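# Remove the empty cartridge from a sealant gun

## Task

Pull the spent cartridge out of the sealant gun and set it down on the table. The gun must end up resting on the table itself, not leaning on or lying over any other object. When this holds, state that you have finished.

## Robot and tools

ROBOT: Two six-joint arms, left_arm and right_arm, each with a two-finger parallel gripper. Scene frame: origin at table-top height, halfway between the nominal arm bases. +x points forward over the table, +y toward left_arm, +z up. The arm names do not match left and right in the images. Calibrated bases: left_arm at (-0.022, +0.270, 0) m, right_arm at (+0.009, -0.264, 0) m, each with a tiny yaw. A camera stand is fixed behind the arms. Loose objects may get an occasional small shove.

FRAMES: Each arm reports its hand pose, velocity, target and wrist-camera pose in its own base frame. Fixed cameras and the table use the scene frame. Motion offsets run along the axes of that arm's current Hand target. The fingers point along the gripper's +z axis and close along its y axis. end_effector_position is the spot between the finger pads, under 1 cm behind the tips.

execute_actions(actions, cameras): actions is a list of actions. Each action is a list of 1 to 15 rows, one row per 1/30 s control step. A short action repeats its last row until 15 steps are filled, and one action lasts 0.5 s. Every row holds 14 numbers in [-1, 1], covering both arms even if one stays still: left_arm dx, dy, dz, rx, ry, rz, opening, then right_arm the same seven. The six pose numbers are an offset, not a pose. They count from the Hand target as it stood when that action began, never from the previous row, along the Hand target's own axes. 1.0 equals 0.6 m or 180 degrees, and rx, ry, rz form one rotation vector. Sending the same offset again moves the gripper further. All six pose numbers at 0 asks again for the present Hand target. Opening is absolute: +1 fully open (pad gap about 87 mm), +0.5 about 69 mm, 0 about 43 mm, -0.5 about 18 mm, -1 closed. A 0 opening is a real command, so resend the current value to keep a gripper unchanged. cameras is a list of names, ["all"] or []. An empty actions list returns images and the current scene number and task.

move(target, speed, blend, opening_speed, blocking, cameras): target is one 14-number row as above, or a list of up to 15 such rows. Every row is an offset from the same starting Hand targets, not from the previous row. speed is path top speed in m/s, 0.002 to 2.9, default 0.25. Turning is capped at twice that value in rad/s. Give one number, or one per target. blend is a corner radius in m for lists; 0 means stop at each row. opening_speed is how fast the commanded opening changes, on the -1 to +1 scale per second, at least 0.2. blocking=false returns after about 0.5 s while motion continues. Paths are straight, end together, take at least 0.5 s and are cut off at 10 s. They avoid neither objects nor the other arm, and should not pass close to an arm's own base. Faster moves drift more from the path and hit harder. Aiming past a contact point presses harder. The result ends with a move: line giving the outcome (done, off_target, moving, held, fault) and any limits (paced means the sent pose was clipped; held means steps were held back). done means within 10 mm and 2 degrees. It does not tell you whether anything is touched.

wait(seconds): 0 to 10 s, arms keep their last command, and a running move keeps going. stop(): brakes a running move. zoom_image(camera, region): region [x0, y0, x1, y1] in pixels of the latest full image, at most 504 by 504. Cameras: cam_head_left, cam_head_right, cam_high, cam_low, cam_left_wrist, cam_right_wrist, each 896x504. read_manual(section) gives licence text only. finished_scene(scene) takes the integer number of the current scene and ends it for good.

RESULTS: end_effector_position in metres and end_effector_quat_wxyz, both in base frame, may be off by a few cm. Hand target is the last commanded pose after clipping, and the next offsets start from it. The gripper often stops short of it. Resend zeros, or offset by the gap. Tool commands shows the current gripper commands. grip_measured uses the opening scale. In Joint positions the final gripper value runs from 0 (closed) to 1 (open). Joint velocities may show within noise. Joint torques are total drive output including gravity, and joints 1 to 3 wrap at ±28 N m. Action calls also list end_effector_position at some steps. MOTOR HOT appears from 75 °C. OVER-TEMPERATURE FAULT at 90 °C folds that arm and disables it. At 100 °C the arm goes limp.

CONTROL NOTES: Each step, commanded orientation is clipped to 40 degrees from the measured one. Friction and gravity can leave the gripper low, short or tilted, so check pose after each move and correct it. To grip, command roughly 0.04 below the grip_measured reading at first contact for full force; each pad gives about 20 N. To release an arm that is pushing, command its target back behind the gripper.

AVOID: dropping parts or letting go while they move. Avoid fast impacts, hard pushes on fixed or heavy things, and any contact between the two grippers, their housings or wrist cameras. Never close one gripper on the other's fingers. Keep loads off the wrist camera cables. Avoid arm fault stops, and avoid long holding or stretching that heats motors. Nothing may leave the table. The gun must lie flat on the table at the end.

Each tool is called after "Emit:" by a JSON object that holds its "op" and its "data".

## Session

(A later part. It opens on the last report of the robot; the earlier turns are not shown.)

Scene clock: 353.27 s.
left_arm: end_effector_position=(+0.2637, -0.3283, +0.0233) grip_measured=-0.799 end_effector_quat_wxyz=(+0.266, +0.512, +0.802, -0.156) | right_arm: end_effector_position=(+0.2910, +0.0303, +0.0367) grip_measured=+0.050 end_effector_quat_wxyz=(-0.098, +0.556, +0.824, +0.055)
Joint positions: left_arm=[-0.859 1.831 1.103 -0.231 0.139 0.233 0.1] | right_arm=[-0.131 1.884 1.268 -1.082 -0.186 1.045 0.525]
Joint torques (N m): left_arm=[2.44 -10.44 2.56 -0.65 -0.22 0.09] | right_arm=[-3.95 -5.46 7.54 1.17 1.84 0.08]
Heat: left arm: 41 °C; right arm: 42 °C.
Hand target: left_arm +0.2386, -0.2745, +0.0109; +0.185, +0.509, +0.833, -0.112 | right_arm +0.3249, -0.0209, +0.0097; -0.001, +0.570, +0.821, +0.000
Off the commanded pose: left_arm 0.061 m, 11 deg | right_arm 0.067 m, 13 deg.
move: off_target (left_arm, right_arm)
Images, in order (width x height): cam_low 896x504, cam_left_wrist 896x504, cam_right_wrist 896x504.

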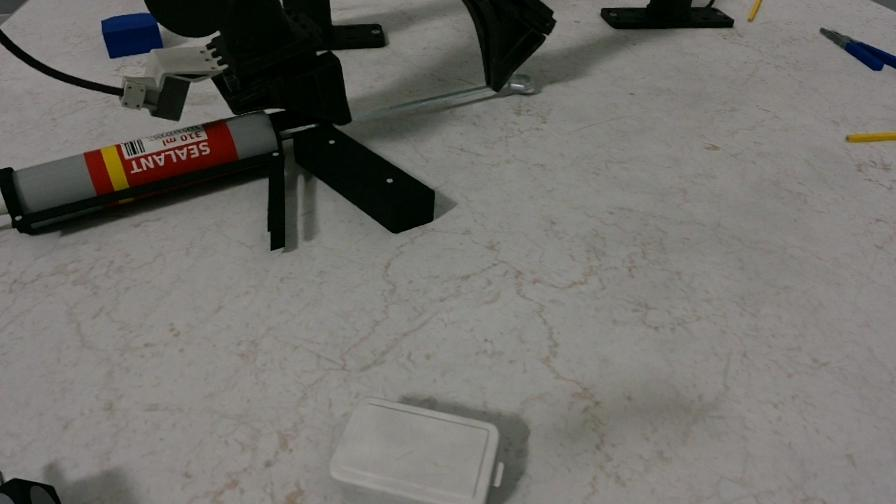

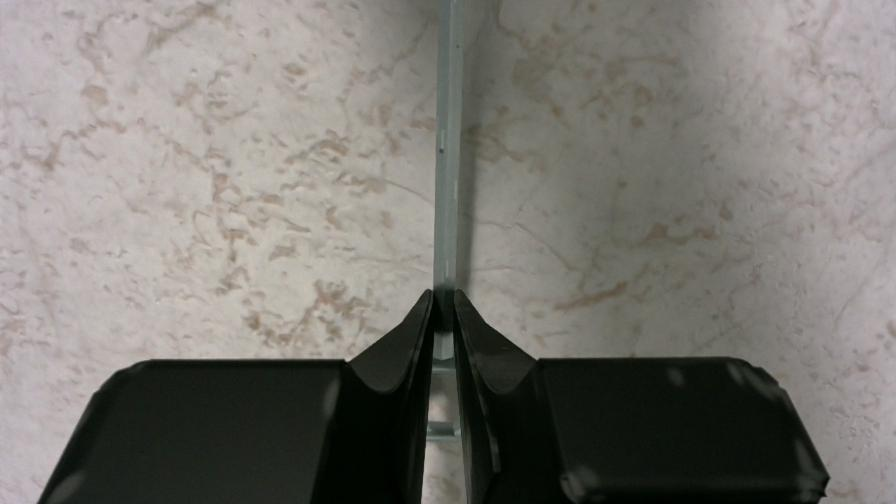

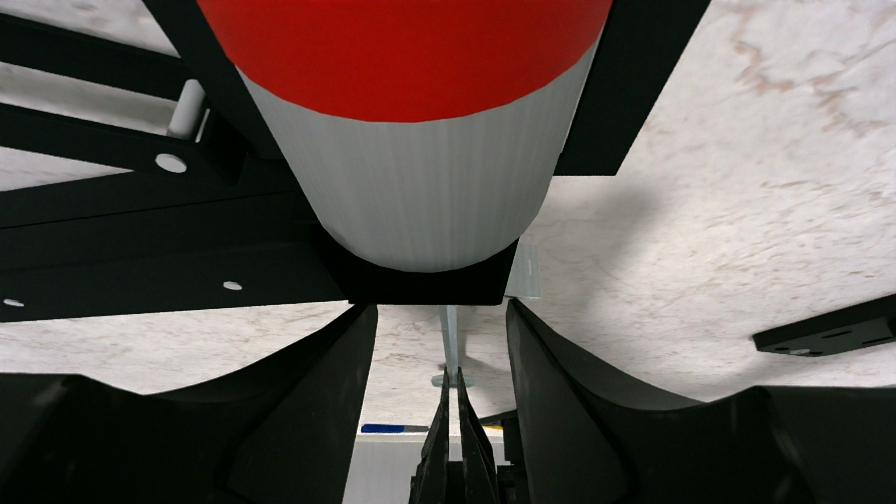

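Emit:
{"op": "zoom_image", "data": {"camera": "cam_right_wrist", "region": [400, 200, 600, 400]}}

Emit:
{"op": "move", "data": {"target": [[-0.10,0,0.047,0,0,0,-1,0.08,0.01,0,0,0,0,0.05],[-0.10,0,0.047,0,0,0,-1,0.14,0.01,-0.05,0,0,0,0.05]], "speed": 0.15, "cameras": ["cam_low","cam_left_wrist","cam_right_wrist"]}}

Emit:
{"op": "zoom_image", "data": {"camera": "cam_right_wrist", "region": [400, 100, 600, 300]}}

Emit:
{"op": "zoom_image", "data": {"camera": "cam_low", "region": [230, 60, 380, 160]}}

Scaled by 2.520 from the camera's 896x504 image, which has a finer 1280x720 frame.

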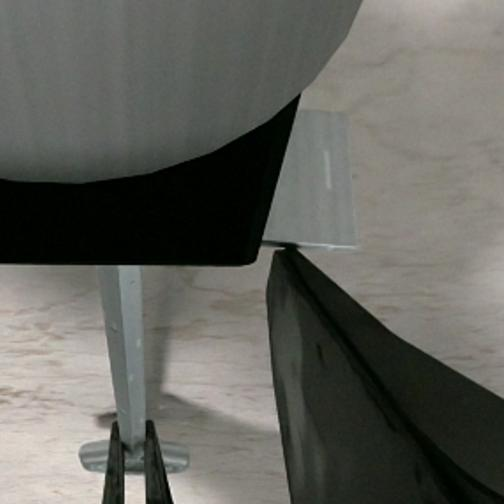

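Scene clock: 360.57 s.
left_arm: end_effector_position=(+0.2723, -0.3395, +0.0150) grip_measured=-0.798 end_effector_quat_wxyz=(+0.204, +0.512, +0.824, -0.129) | right_arm: end_effector_position=(+0.3053, +0.0626, +0.0380) grip_measured=+0.050 end_effector_quat_wxyz=(-0.003, +0.566, +0.825, +0.007)
Joint positions: left_arm=[-0.868 1.983 1.336 -0.45 0.118 0.216 0.101] | right_arm=[0.066 1.808 1.232 -0.991 -0.015 1.269 0.525]
Joint torques (N m): left_arm=[-0.65 -7.15 7.04 0.76 -0.22 -0.11] | right_arm=[0.47 -8.83 5.34 0.22 0.21 0.15]
Heat: left arm: 42 °C; right arm: 42 °C.
Hand target: left_arm +0.2688, -0.3335, +0.0107; +0.185, +0.509, +0.833, -0.112 | right_arm +0.3012, +0.0600, +0.0398; -0.001, +0.570, +0.822, +0.000
Off the commanded pose: left_arm 0.008 m, 3 deg | right_arm 0.005 m, 1 deg.
move: off_target (left_arm)
Images, in order (width x height): cam_low 896x504, cam_left_wrist 896x504, cam_right_wrist 896x504.

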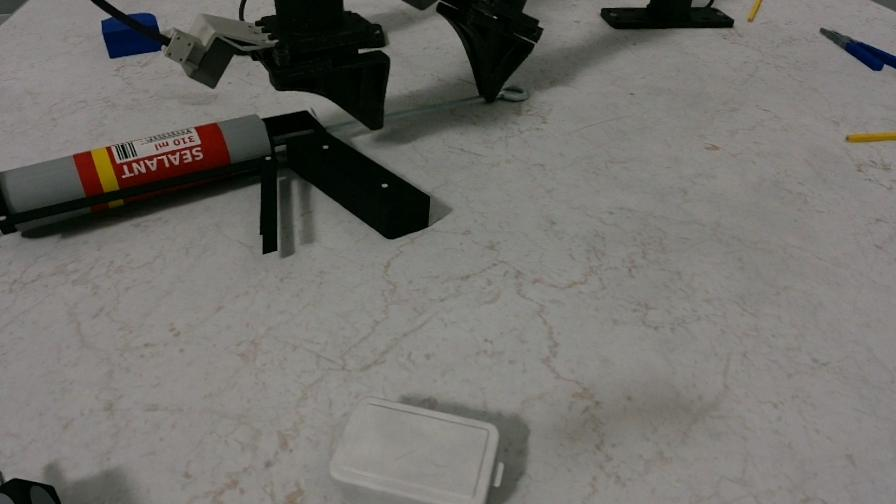

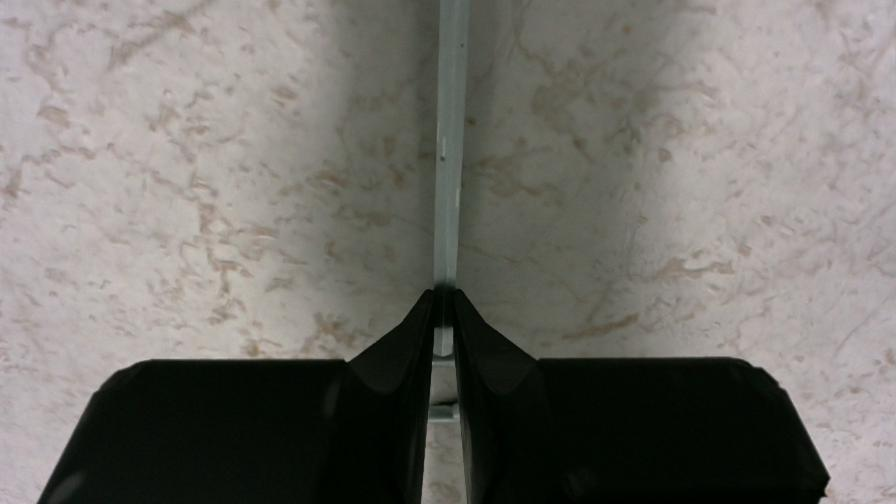

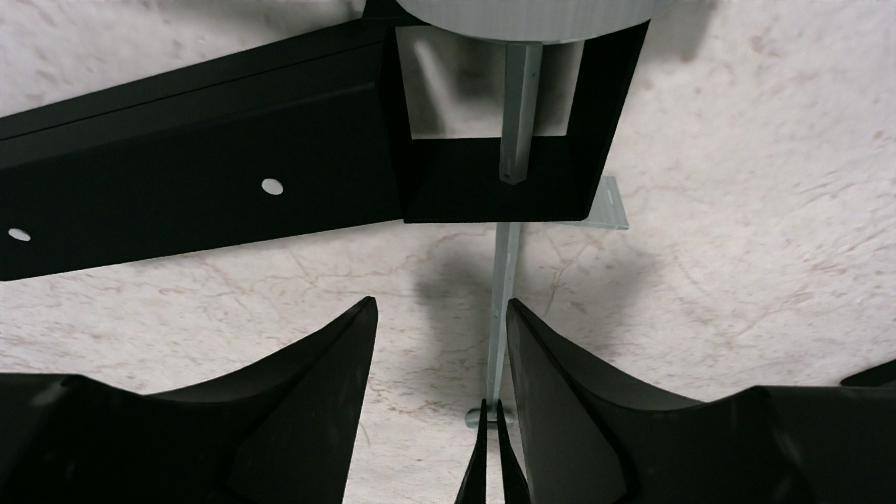

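Scaled by 2.520 from the camera's 896x504 image, which has a finer 1280x720 frame.

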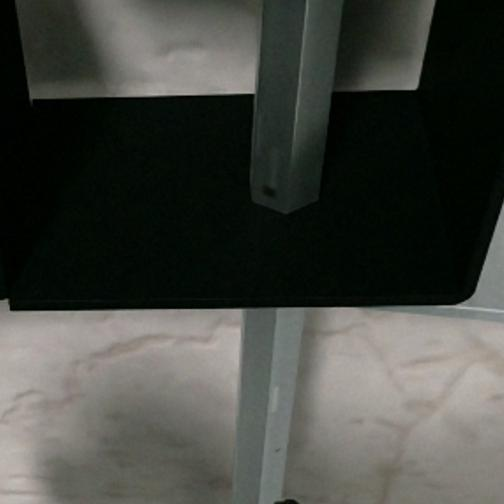

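Scaled by 3.360 from the camera's 896x504 image, which has a finer 1280x720 frame.

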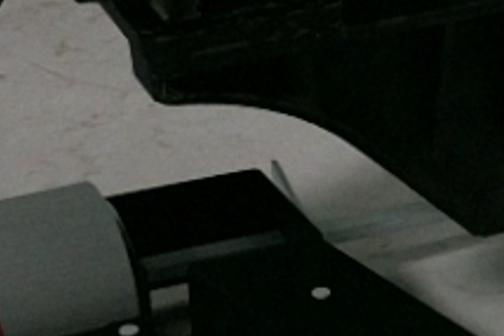

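Emit:
{"op": "move", "data": {"target": [[0,0,0,0,0,0,-1,0.01,0,-0.09,0,0,0,0.05],[0,0,0,0,0,0,-1,-0.009,-0.082,-0.09,0,0,0,-1],[0,0,0,0,0,0,-1,-0.009,-0.082,0.041,0,0,0,-1],[0,0,0,0,0,0,-1,-0.12,-0.082,0.041,0,0,0,-1]], "speed": 0.12, "cameras": ["cam_low","cam_right_wrist"]}}

Emit:
{"op": "zoom_image", "data": {"camera": "cam_right_wrist", "region": [350, 150, 600, 400]}}

Scene clock: 379.70 s.
left_arm: end_effector_position=(+0.2702, -0.3414, +0.0149) grip_measured=-0.798 end_effector_quat_wxyz=(+0.203, +0.512, +0.825, -0.129) | right_arm: end_effector_position=(+0.2703, -0.0198, +0.0137) grip_measured=-0.967 end_effector_quat_wxyz=(-0.015, +0.574, +0.819, +0.002)
Joint positions: left_arm=[-0.875 1.985 1.339 -0.452 0.115 0.208 0.101] | right_arm=[-0.213 1.763 1.068 -0.903 -0.014 1.009 0.016]
Joint torques (N m): left_arm=[0.03 -6.94 6.82 0.75 -0.15 -0.03] | right_arm=[0.49 -5.93 7.86 0.36 0.21 -0.02]
Heat: left arm: 41 °C; right arm: 43 °C.
Hand target: left_arm +0.2688, -0.3335, +0.0106; +0.185, +0.509, +0.833, -0.112 | right_arm +0.2802, -0.0247, +0.0151; -0.001, +0.570, +0.822, +0.000
Off the commanded pose: left_arm 0.009 m, 3 deg | right_arm 0.011 m, 2 deg.
move: off_target (left_arm, right_arm)
Images, in order (width x height): cam_low 896x504, cam_right_wrist 896x504.

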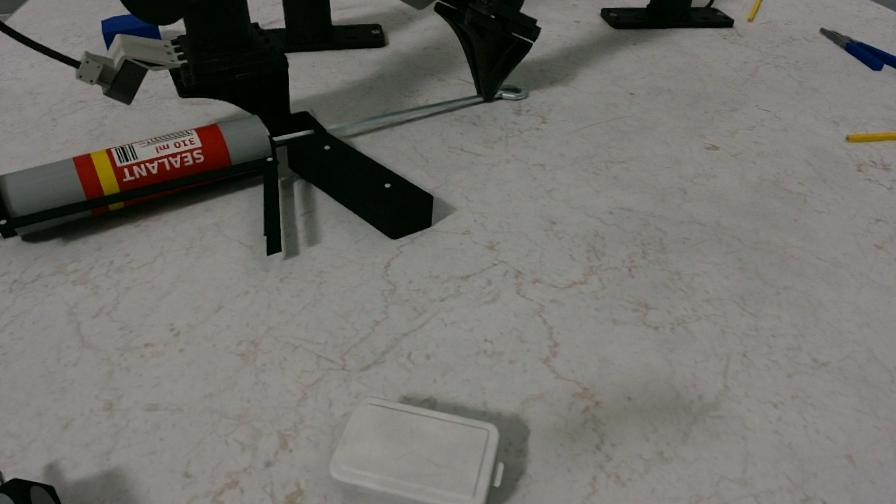

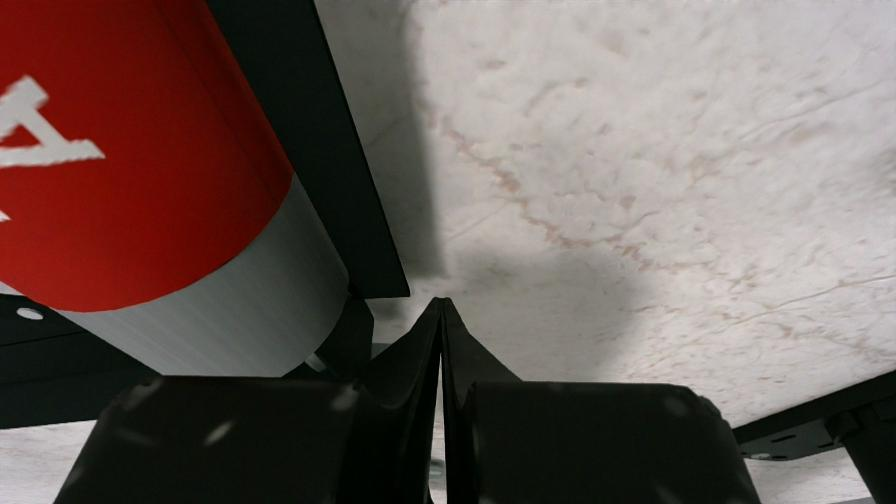

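Scaled by 2.016 from the camera's 896x504 image, which has a finer 1280x720 frame.

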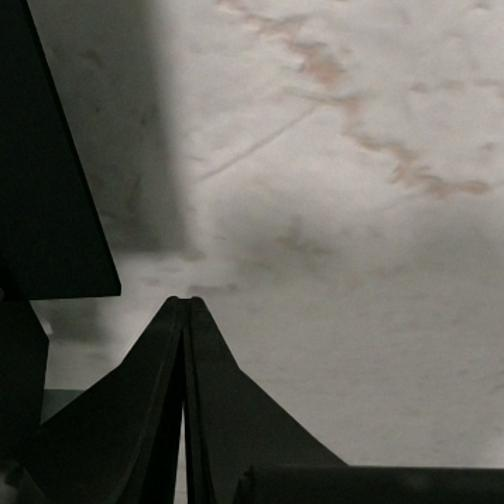

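Emit:
{"op": "move", "data": {"target": [[0,0,0,0,0,0,-1,0.125,-0.01,0,0,0,0,-1],[0,0,0,0,0,0,-1,0.125,0.03,0,0,0,0,-1],[0,0,0,0,0,0,-1,0.03,0.03,0,0,0,0,-1]], "speed": 0.12, "cameras": ["cam_low","cam_left_wrist","cam_right_wrist"]}}

Emit:
{"op": "zoom_image", "data": {"camera": "cam_right_wrist", "region": [300, 150, 550, 400]}}

Scene clock: 386.53 s.
left_arm: end_effector_position=(+0.2650, -0.3270, +0.0134) grip_measured=-0.798 end_effector_quat_wxyz=(+0.177, +0.512, +0.834, -0.106) | right_arm: end_effector_position=(+0.2849, -0.0027, +0.0122) grip_measured=-0.967 end_effector_quat_wxyz=(+0.001, +0.573, +0.819, -0.007)
Joint positions: left_arm=[-0.874 1.985 1.353 -0.531 0.086 0.208 0.101] | right_arm=[-0.131 1.785 1.096 -0.887 0.013 1.089 0.016]
Joint torques (N m): left_arm=[0.03 -6.95 5.85 1.54 0.16 -0.05] | right_arm=[0.36 -6.09 7.92 0.23 -0.06 -0.03]
Heat: left arm: 41 °C; right arm: 42 °C.
Hand target: left_arm +0.2688, -0.3335, +0.0106; +0.185, +0.509, +0.833, -0.112 | right_arm +0.2908, -0.0017, +0.0151; -0.001, +0.570, +0.821, +0.000
Off the commanded pose: left_arm 0.008 m, 1 deg | right_arm 0.007 m, 1 deg.
move: done
Images, in order (width x height): cam_low 896x504, cam_left_wrist 896x504, cam_right_wrist 896x504.

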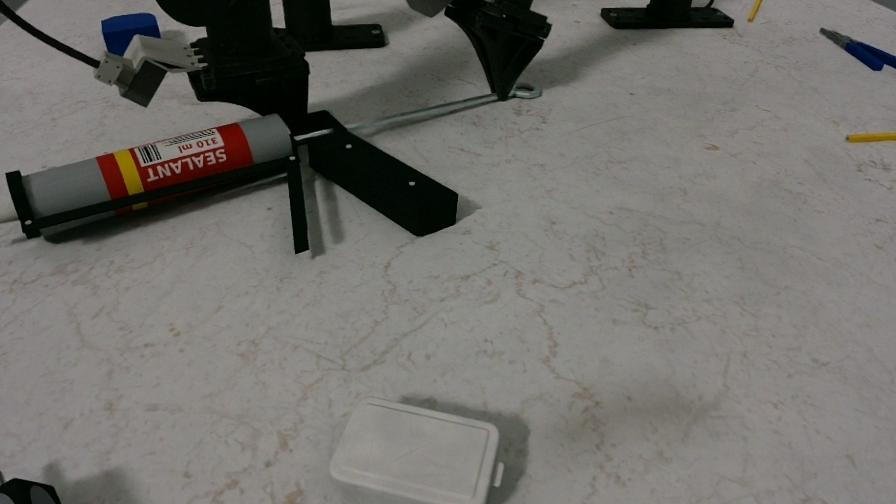

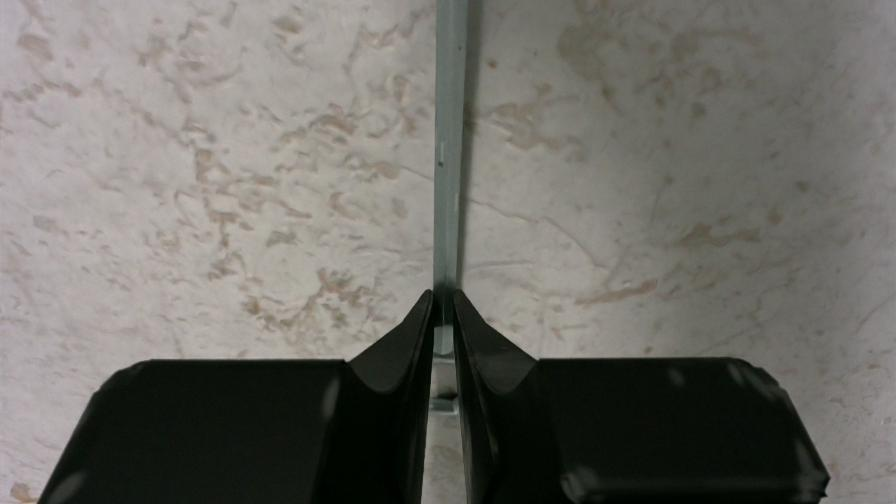

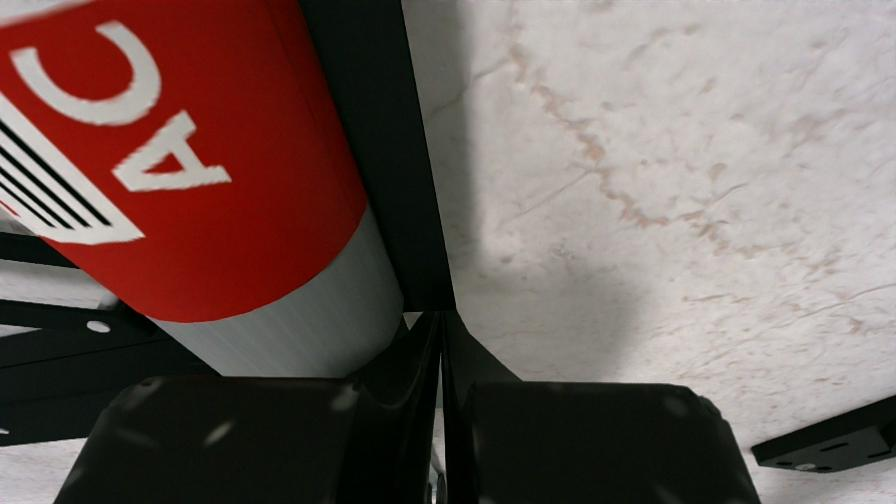

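Scaled by 2.016 from the camera's 896x504 image, which has a finer 1280x720 frame.

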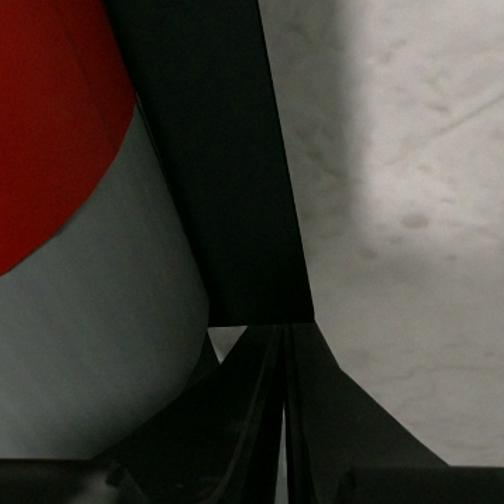

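Emit:
{"op": "move", "data": {"target": [[0,0,0,0,0,0,0.1,0,0,-0.217,0,0,0,-1],[-0.056,0,-0.121,0,0,0,0.1,0.072,0.007,-0.217,0,0,-0.508,0.2],[0,0,0.003,0,-0.111,0,0.1,0.072,0.007,-0.217,0,0,-0.508,0.2],[0,0,0.003,0,-0.111,0,-1,0.072,0.007,-0.217,0,0,-0.508,0.2]], "speed": 0.2, "cameras": ["cam_low","cam_high","cam_left_wrist","cam_right_wrist"]}}

Scene clock: 407.67 s.
left_arm: end_effector_position=(+0.2687, -0.3363, +0.0158) grip_measured=-0.797 end_effector_quat_wxyz=(+0.330, +0.484, +0.786, -0.198) | right_arm: end_effector_position=(+0.2779, +0.0369, +0.1420) grip_measured=+0.200 end_effector_quat_wxyz=(-0.003, -0.183, +0.983, -0.005)
Joint positions: left_arm=[-0.843 1.806 0.938 0.072 0.176 0.19 0.102] | right_arm=[0.168 1.765 1.598 -1.41 0.01 -0.201 0.6]
Joint torques (N m): left_arm=[0.69 -5.64 4.37 1.97 0.19 -0.03] | right_arm=[1.01 -7.04 7.9 0.26 -0.12 -0.04]
Heat: left arm: 42 °C; right arm: 43 °C.
Hand target: left_arm +0.2692, -0.3342, +0.0090; +0.326, +0.482, +0.789, -0.199 | right_arm +0.2797, +0.0403, +0.1454; -0.001, -0.190, +0.982, +0.000
Off the commanded pose: left_arm 0.007 m, 1 deg | right_arm 0.005 m, 1 deg.
move: done
Images, in order (width x height): cam_high 896x504, cam_low 896x504, cam_left_wrist 896x504, cam_right_wrist 896x504.

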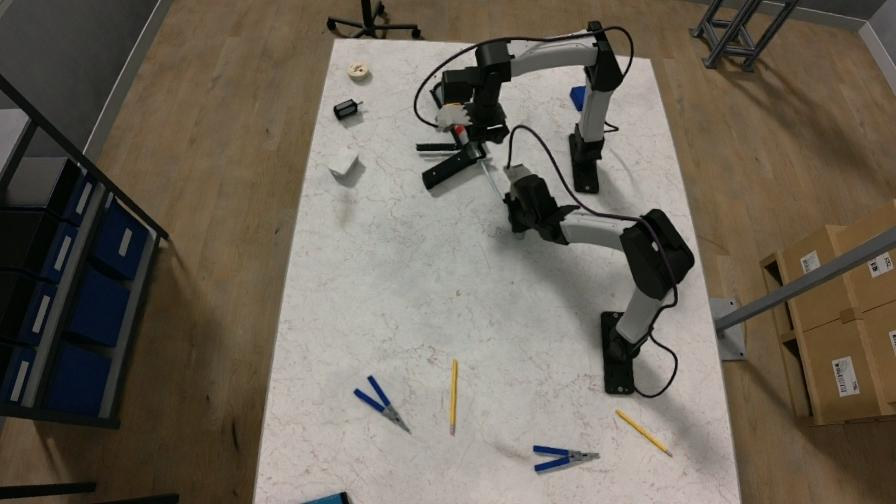

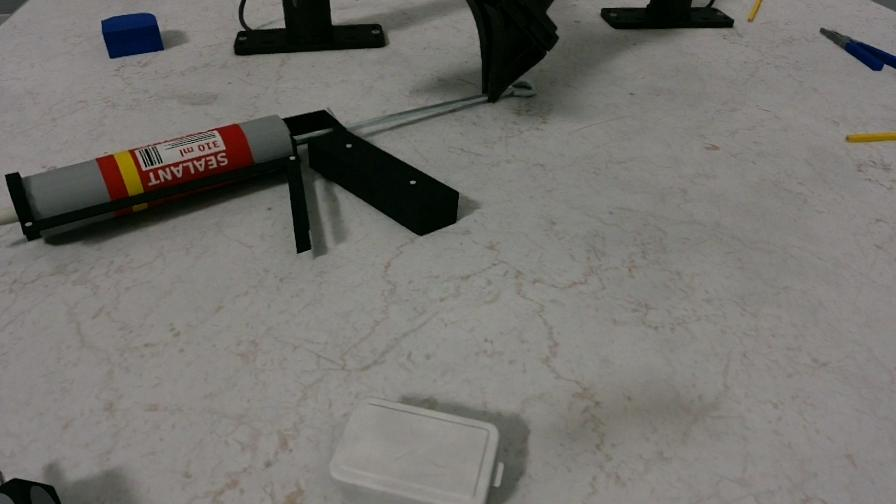

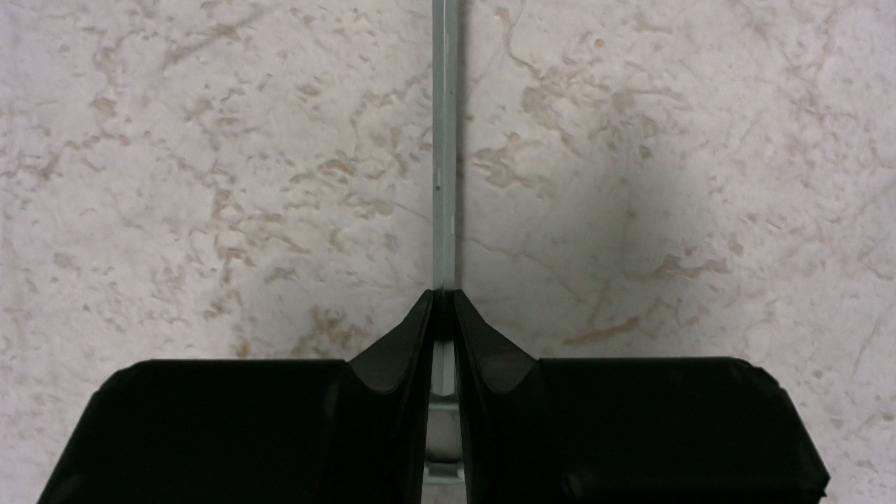

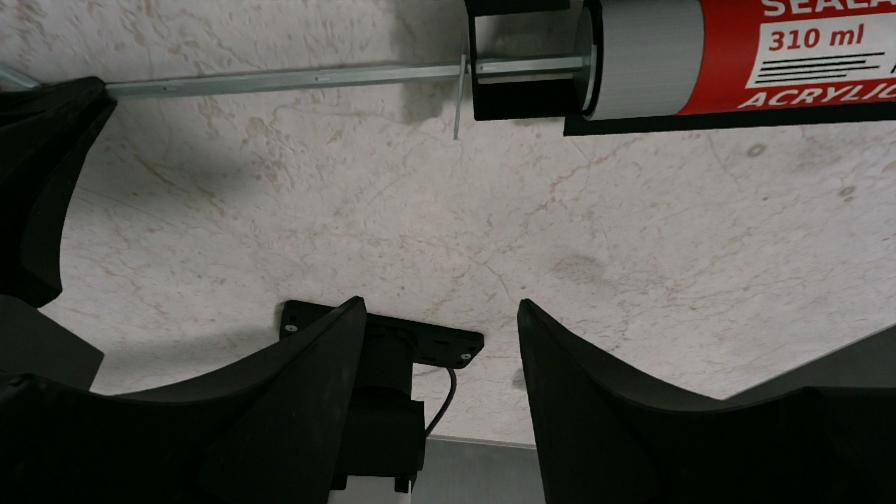

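Emit:
{"op": "zoom_image", "data": {"camera": "cam_right_wrist", "region": [400, 0, 640, 160]}}

Scaled by 2.100 from the camera's 896x504 image, which has a finer 1280x720 frame.

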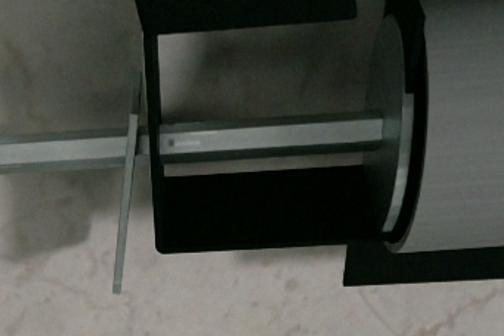

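Emit:
{"op": "move", "data": {"target": [[0,0,0,0,0,0,0.3,0,0,0,0,0,0,0.6],[-0.1,0,-0.2,0,0,0,0.3,-0.056,-0.28,0.03,0,0,0.489,0.9]], "speed": 0.25, "cameras": ["cam_low","cam_head_right","cam_right_wrist"]}}

Emit:
{"op": "zoom_image", "data": {"camera": "cam_head_right", "region": [500, 180, 740, 320]}}

Emit:
{"op": "zoom_image", "data": {"camera": "cam_low", "region": [0, 80, 330, 260]}}

Scene clock: 423.07 s.
left_arm: end_effector_position=(+0.2429, -0.2908, +0.1134) grip_measured=+0.300 end_effector_quat_wxyz=(+0.300, +0.482, +0.801, -0.187) | right_arm: end_effector_position=(+0.3695, -0.1026, +0.1260) grip_measured=+0.900 end_effector_quat_wxyz=(+0.000, +0.541, +0.841, -0.005)
Joint positions: left_arm=[-0.809 1.501 1.07 -0.439 0.192 0.205 0.65] | right_arm=[-0.344 2.144 2.065 -1.494 0.01 0.798 0.95]
Joint torques (N m): left_arm=[0.72 -7.41 8.68 1.68 0.26 0.1] | right_arm=[0.21 -9.13 8.44 0.24 -0.04 0.13]
Heat: left arm: 41 °C; right arm: 44 °C.
Hand target: left_arm +0.2497, -0.2965, +0.1363; +0.326, +0.482, +0.789, -0.199 | right_arm +0.3736, -0.1030, +0.1272; -0.001, +0.546, +0.838, +0.000
Off the commanded pose: left_arm 0.025 m, 4 deg | right_arm 0.004 m, 1 deg.
move: off_target (left_arm)
Images, in order (width x height): cam_head_right 896x504, cam_low 896x504, cam_right_wrist 896x504.

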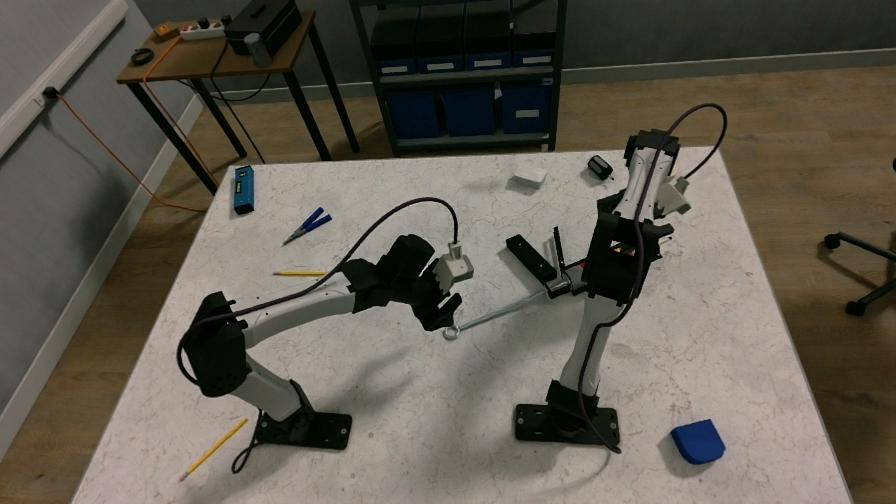

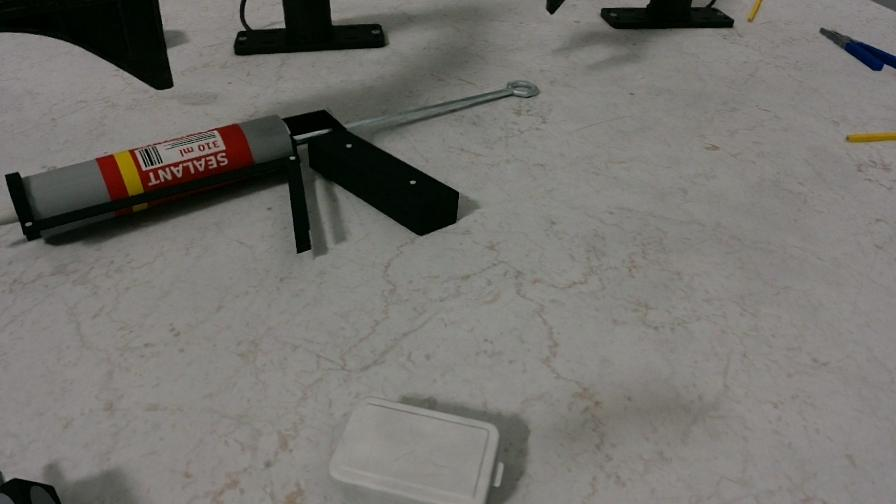

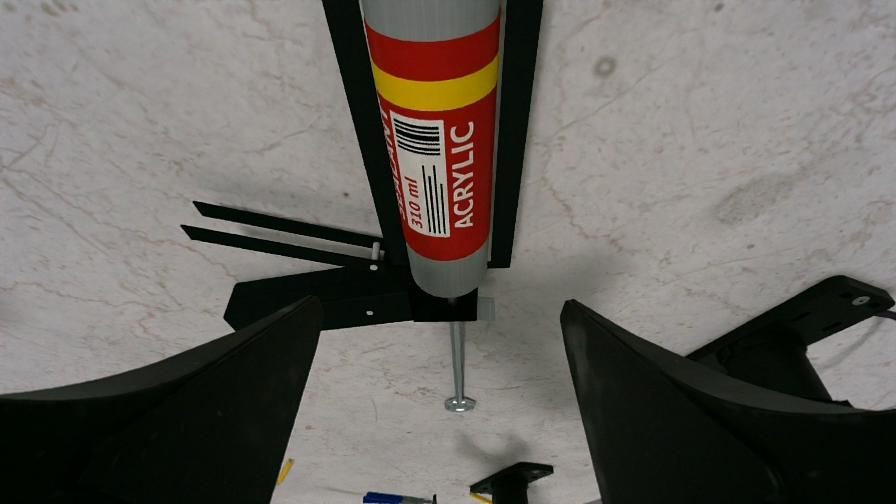

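Scaled by 2.100 from the camera's 896x504 image, which has a finer 1280x720 frame.

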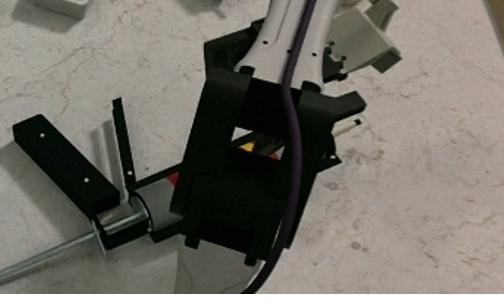

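Scaled by 1.527 from the camera's 896x504 image, which has a finer 1280x720 frame.

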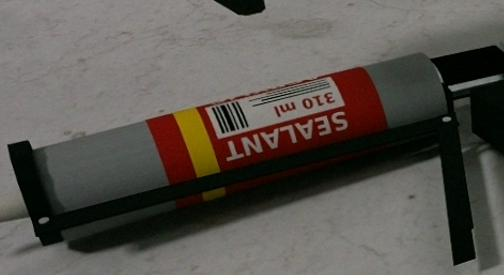

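Emit:
{"op": "move", "data": {"target": [[0,0,0,0,0,0,0.3,0,-0.004,0.165,0,0,0,0.8],[0,0,0,0,0,0,0.3,0,-0.004,0.165,0,0,0,0.0],[0,0,0,0,0,0,0.3,0,-0.004,0.08,0,0,0,0.0]], "speed": 0.1, "opening_speed": 0.8, "cameras": ["cam_low","cam_head_right","cam_right_wrist"]}}

Emit:
{"op": "zoom_image", "data": {"camera": "cam_low", "region": [0, 60, 330, 260]}}

Scene clock: 431.60 s.
left_arm: end_effector_position=(+0.2429, -0.2908, +0.1134) grip_measured=+0.300 end_effector_quat_wxyz=(+0.300, +0.482, +0.801, -0.187) | right_arm: end_effector_position=(+0.3669, -0.1023, +0.0660) grip_measured=+0.068 end_effector_quat_wxyz=(-0.013, +0.541, +0.841, -0.008)
Joint positions: left_arm=[-0.809 1.501 1.07 -0.439 0.192 0.205 0.65] | right_arm=[-0.346 2.151 1.833 -1.282 0.009 0.798 0.534]
Joint torques (N m): left_arm=[0.75 -7.45 8.55 1.68 0.27 0.11] | right_arm=[-0.01 -11.9 8.57 0.13 -0.04 0.1]
Heat: left arm: 41 °C; right arm: 45 °C.
Hand target: left_arm +0.2497, -0.2965, +0.1363; +0.326, +0.482, +0.789, -0.199 | right_arm +0.3713, -0.1040, +0.0792; -0.001, +0.546, +0.838, +0.000
Off the commanded pose: left_arm 0.025 m, 4 deg | right_arm 0.014 m, 2 deg.
move: off_target (left_arm, right_arm)
Images, in order (width x height): cam_head_right 896x504, cam_low 896x504, cam_right_wrist 896x504.

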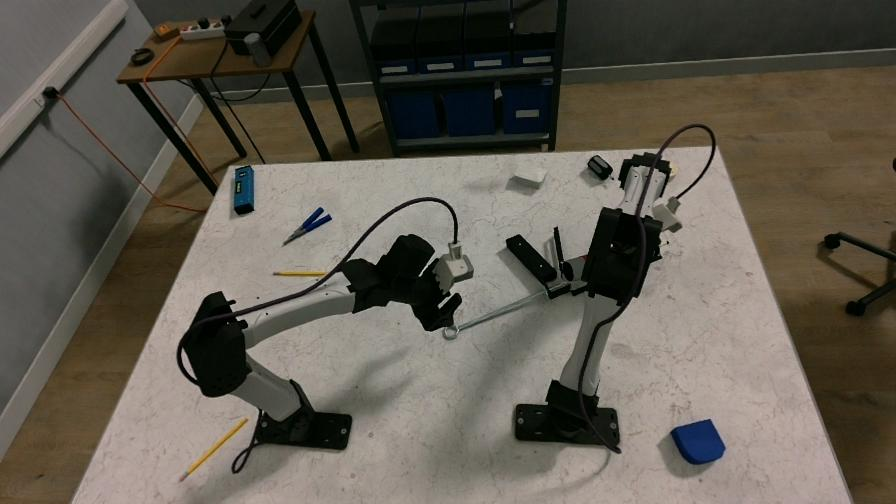

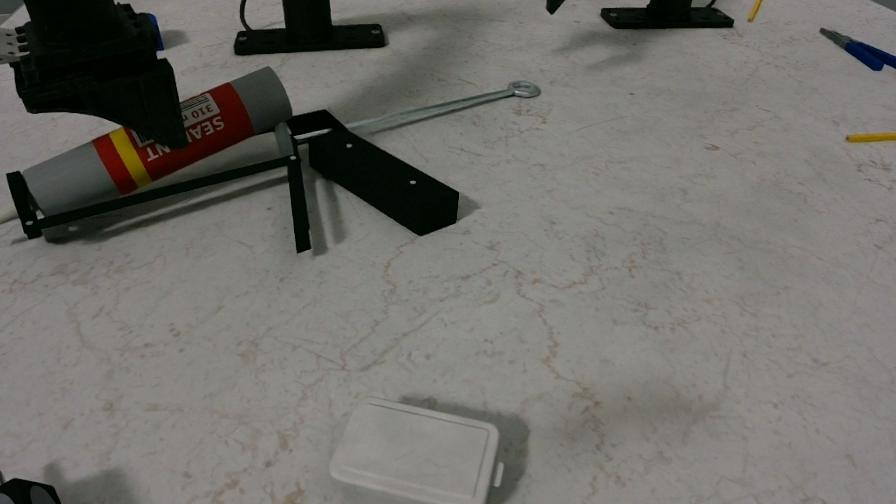

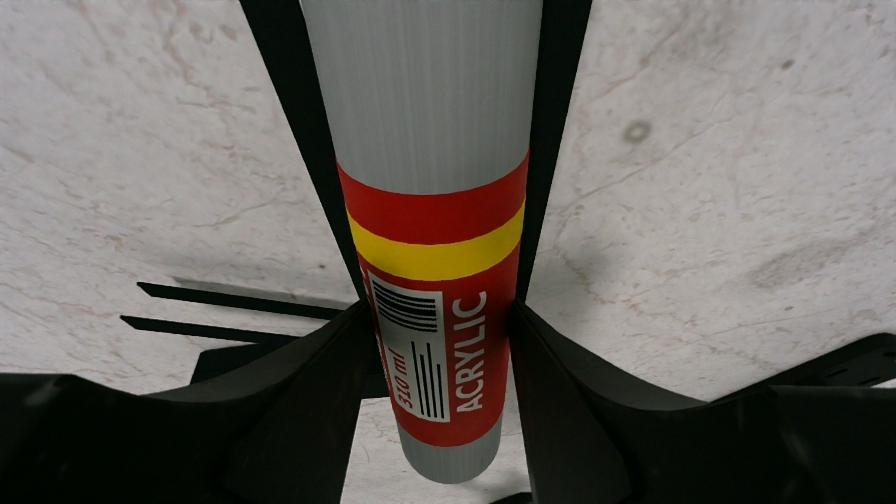

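Scaled by 1.527 from the camera's 896x504 image, which has a finer 1280x720 frame.

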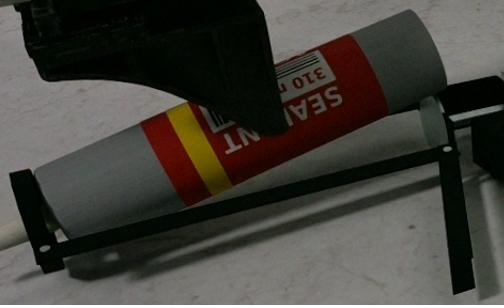

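Emit:
{"op": "move", "data": {"target": [[0,0,0,0,0,0,0.3,0.15,0,-0.06,0,0,0,0.0],[0,0,0,0,0,0,0.3,0.22,0,-0.12,0,0,0,0.0]], "speed": 0.12, "cameras": ["cam_low","cam_high","cam_right_wrist"]}}

Scene clock: 437.70 s.
left_arm: end_effector_position=(+0.2429, -0.2908, +0.1134) grip_measured=+0.300 end_effector_quat_wxyz=(+0.300, +0.482, +0.801, -0.187) | right_arm: end_effector_position=(+0.3158, +0.0146, +0.1393) grip_measured=+0.066 end_effector_quat_wxyz=(-0.013, +0.542, +0.840, -0.011)
Joint positions: left_arm=[-0.809 1.501 1.07 -0.439 0.192 0.205 0.65] | right_arm=[-0.066 1.842 1.683 -1.445 0.008 1.08 0.533]
Joint torques (N m): left_arm=[0.85 -7.41 8.59 1.67 0.3 0.12] | right_arm=[0.65 -9.8 7.95 0.14 -0.02 0.1]
Heat: left arm: 42 °C; right arm: 48 °C.
Hand target: left_arm +0.2497, -0.2965, +0.1363; +0.326, +0.482, +0.789, -0.199 | right_arm +0.3181, +0.0167, +0.1513; +0.000, +0.545, +0.838, +0.000
Off the commanded pose: left_arm 0.025 m, 4 deg | right_arm 0.012 m, 2 deg.
move: off_target (left_arm, right_arm)
Images, in order (width x height): cam_high 896x504, cam_low 896x504, cam_right_wrist 896x504.

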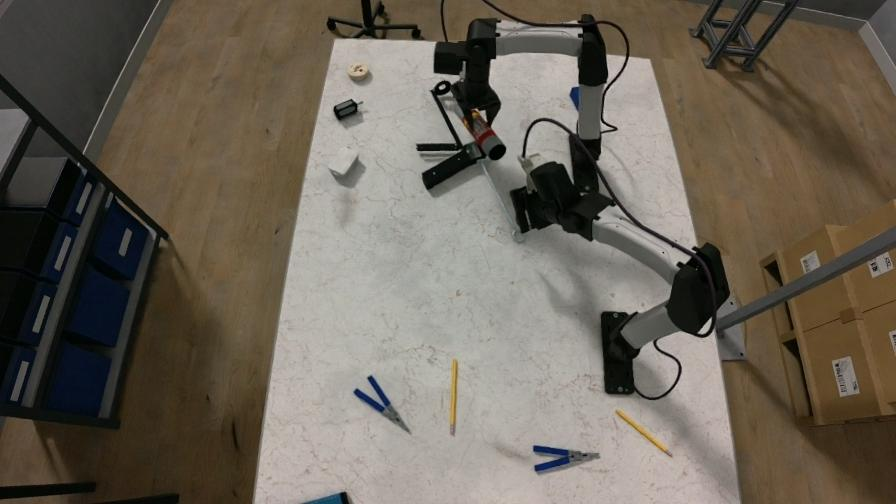

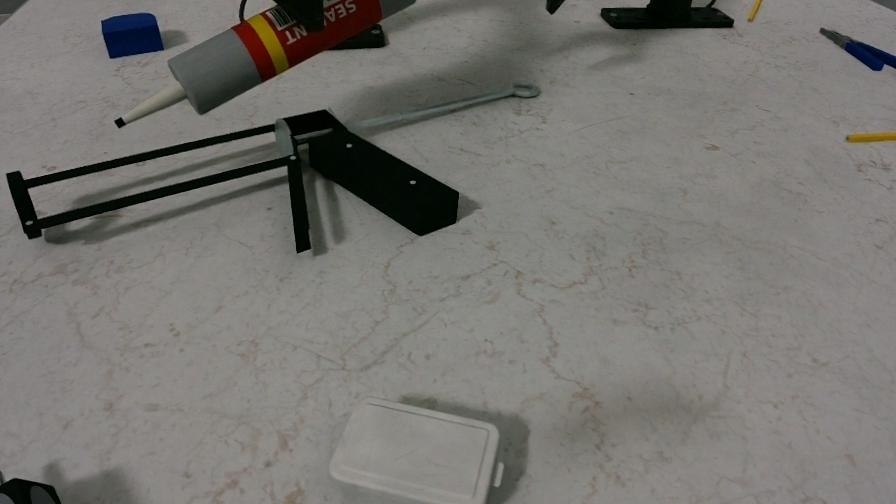

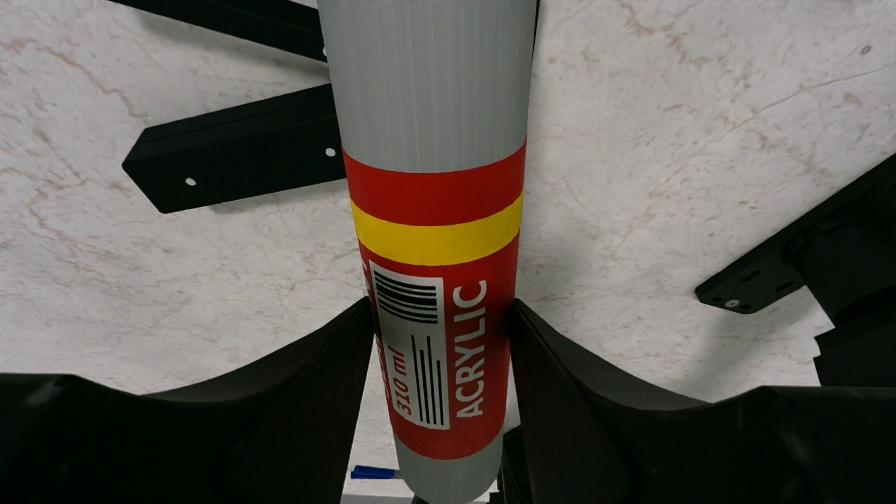

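Emit:
{"op": "move", "data": {"target": [[0.115,0.065,-0.23,0,0,0,0.3,0,0,0,0,0,0,0.0],[0.115,0.065,-0.23,0,0,0,0.3,0.403,0.256,0,0,0,0,0.0],[0.115,0.065,-0.23,0,0,0,0.3,0.403,0.256,0.11,0,0,0,0.0]], "speed": 0.22, "cameras": ["cam_low","cam_high","cam_right_wrist"]}}

Scene clock: 449.03 s.
left_arm: end_effector_position=(+0.2141, -0.1467, +0.1755) grip_measured=+0.300 end_effector_quat_wxyz=(+0.314, +0.479, +0.796, -0.196) | right_arm: end_effector_position=(+0.3583, +0.3003, +0.0860) grip_measured=+0.066 end_effector_quat_wxyz=(-0.002, +0.542, +0.840, -0.003)
Joint positions: left_arm=[-0.362 1.078 1.022 -0.903 0.481 0.566 0.65] | right_arm=[0.609 2.377 2.292 -1.493 -0.001 1.756 0.533]
Joint torques (N m): left_arm=[0.75 -2.41 7.65 1.46 0.47 0.14] | right_arm=[0.16 -12.14 5.83 0.33 0.07 0.09]
Heat: left arm: 43 °C; right arm: 49 °C.
Hand target: left_arm +0.2177, -0.1486, +0.1853; +0.327, +0.482, +0.789, -0.199 | right_arm +0.3605, +0.3000, +0.0854; -0.001, +0.545, +0.838, +0.000
Off the commanded pose: left_arm 0.010 m, 2 deg | right_arm 0.002 m, 1 deg.
move: done
Images, in order (width x height): cam_high 896x504, cam_low 896x504, cam_right_wrist 896x504.

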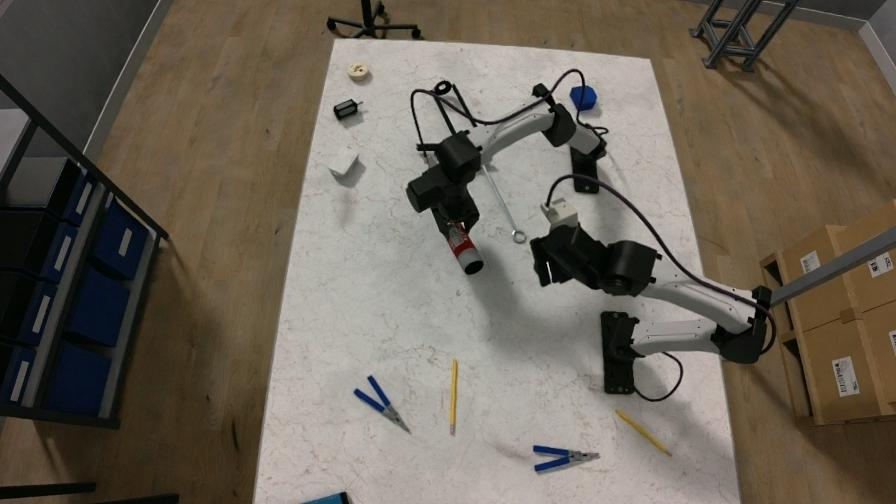

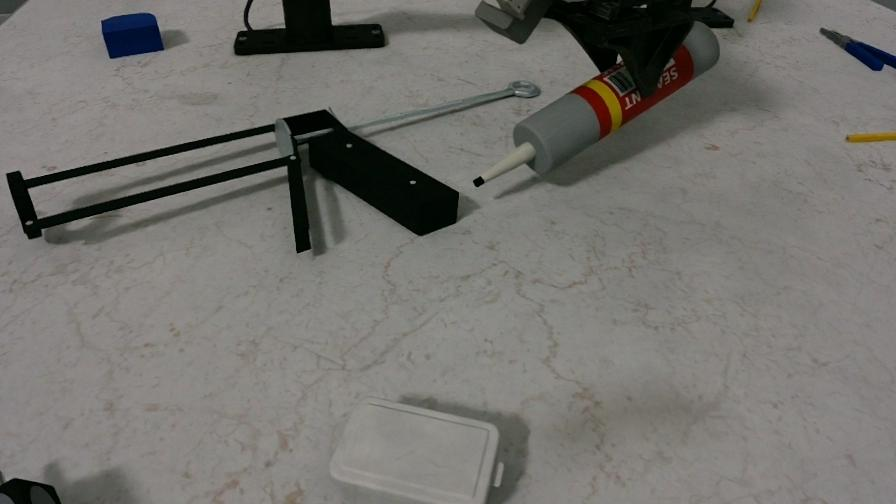

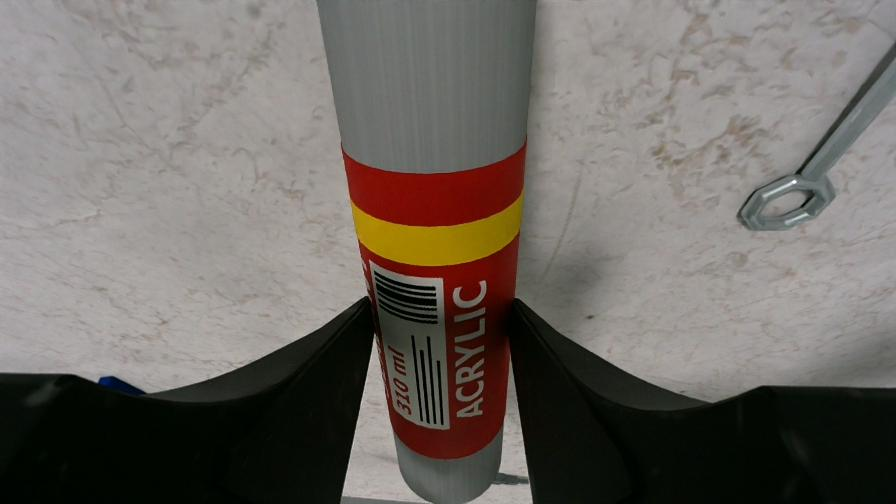

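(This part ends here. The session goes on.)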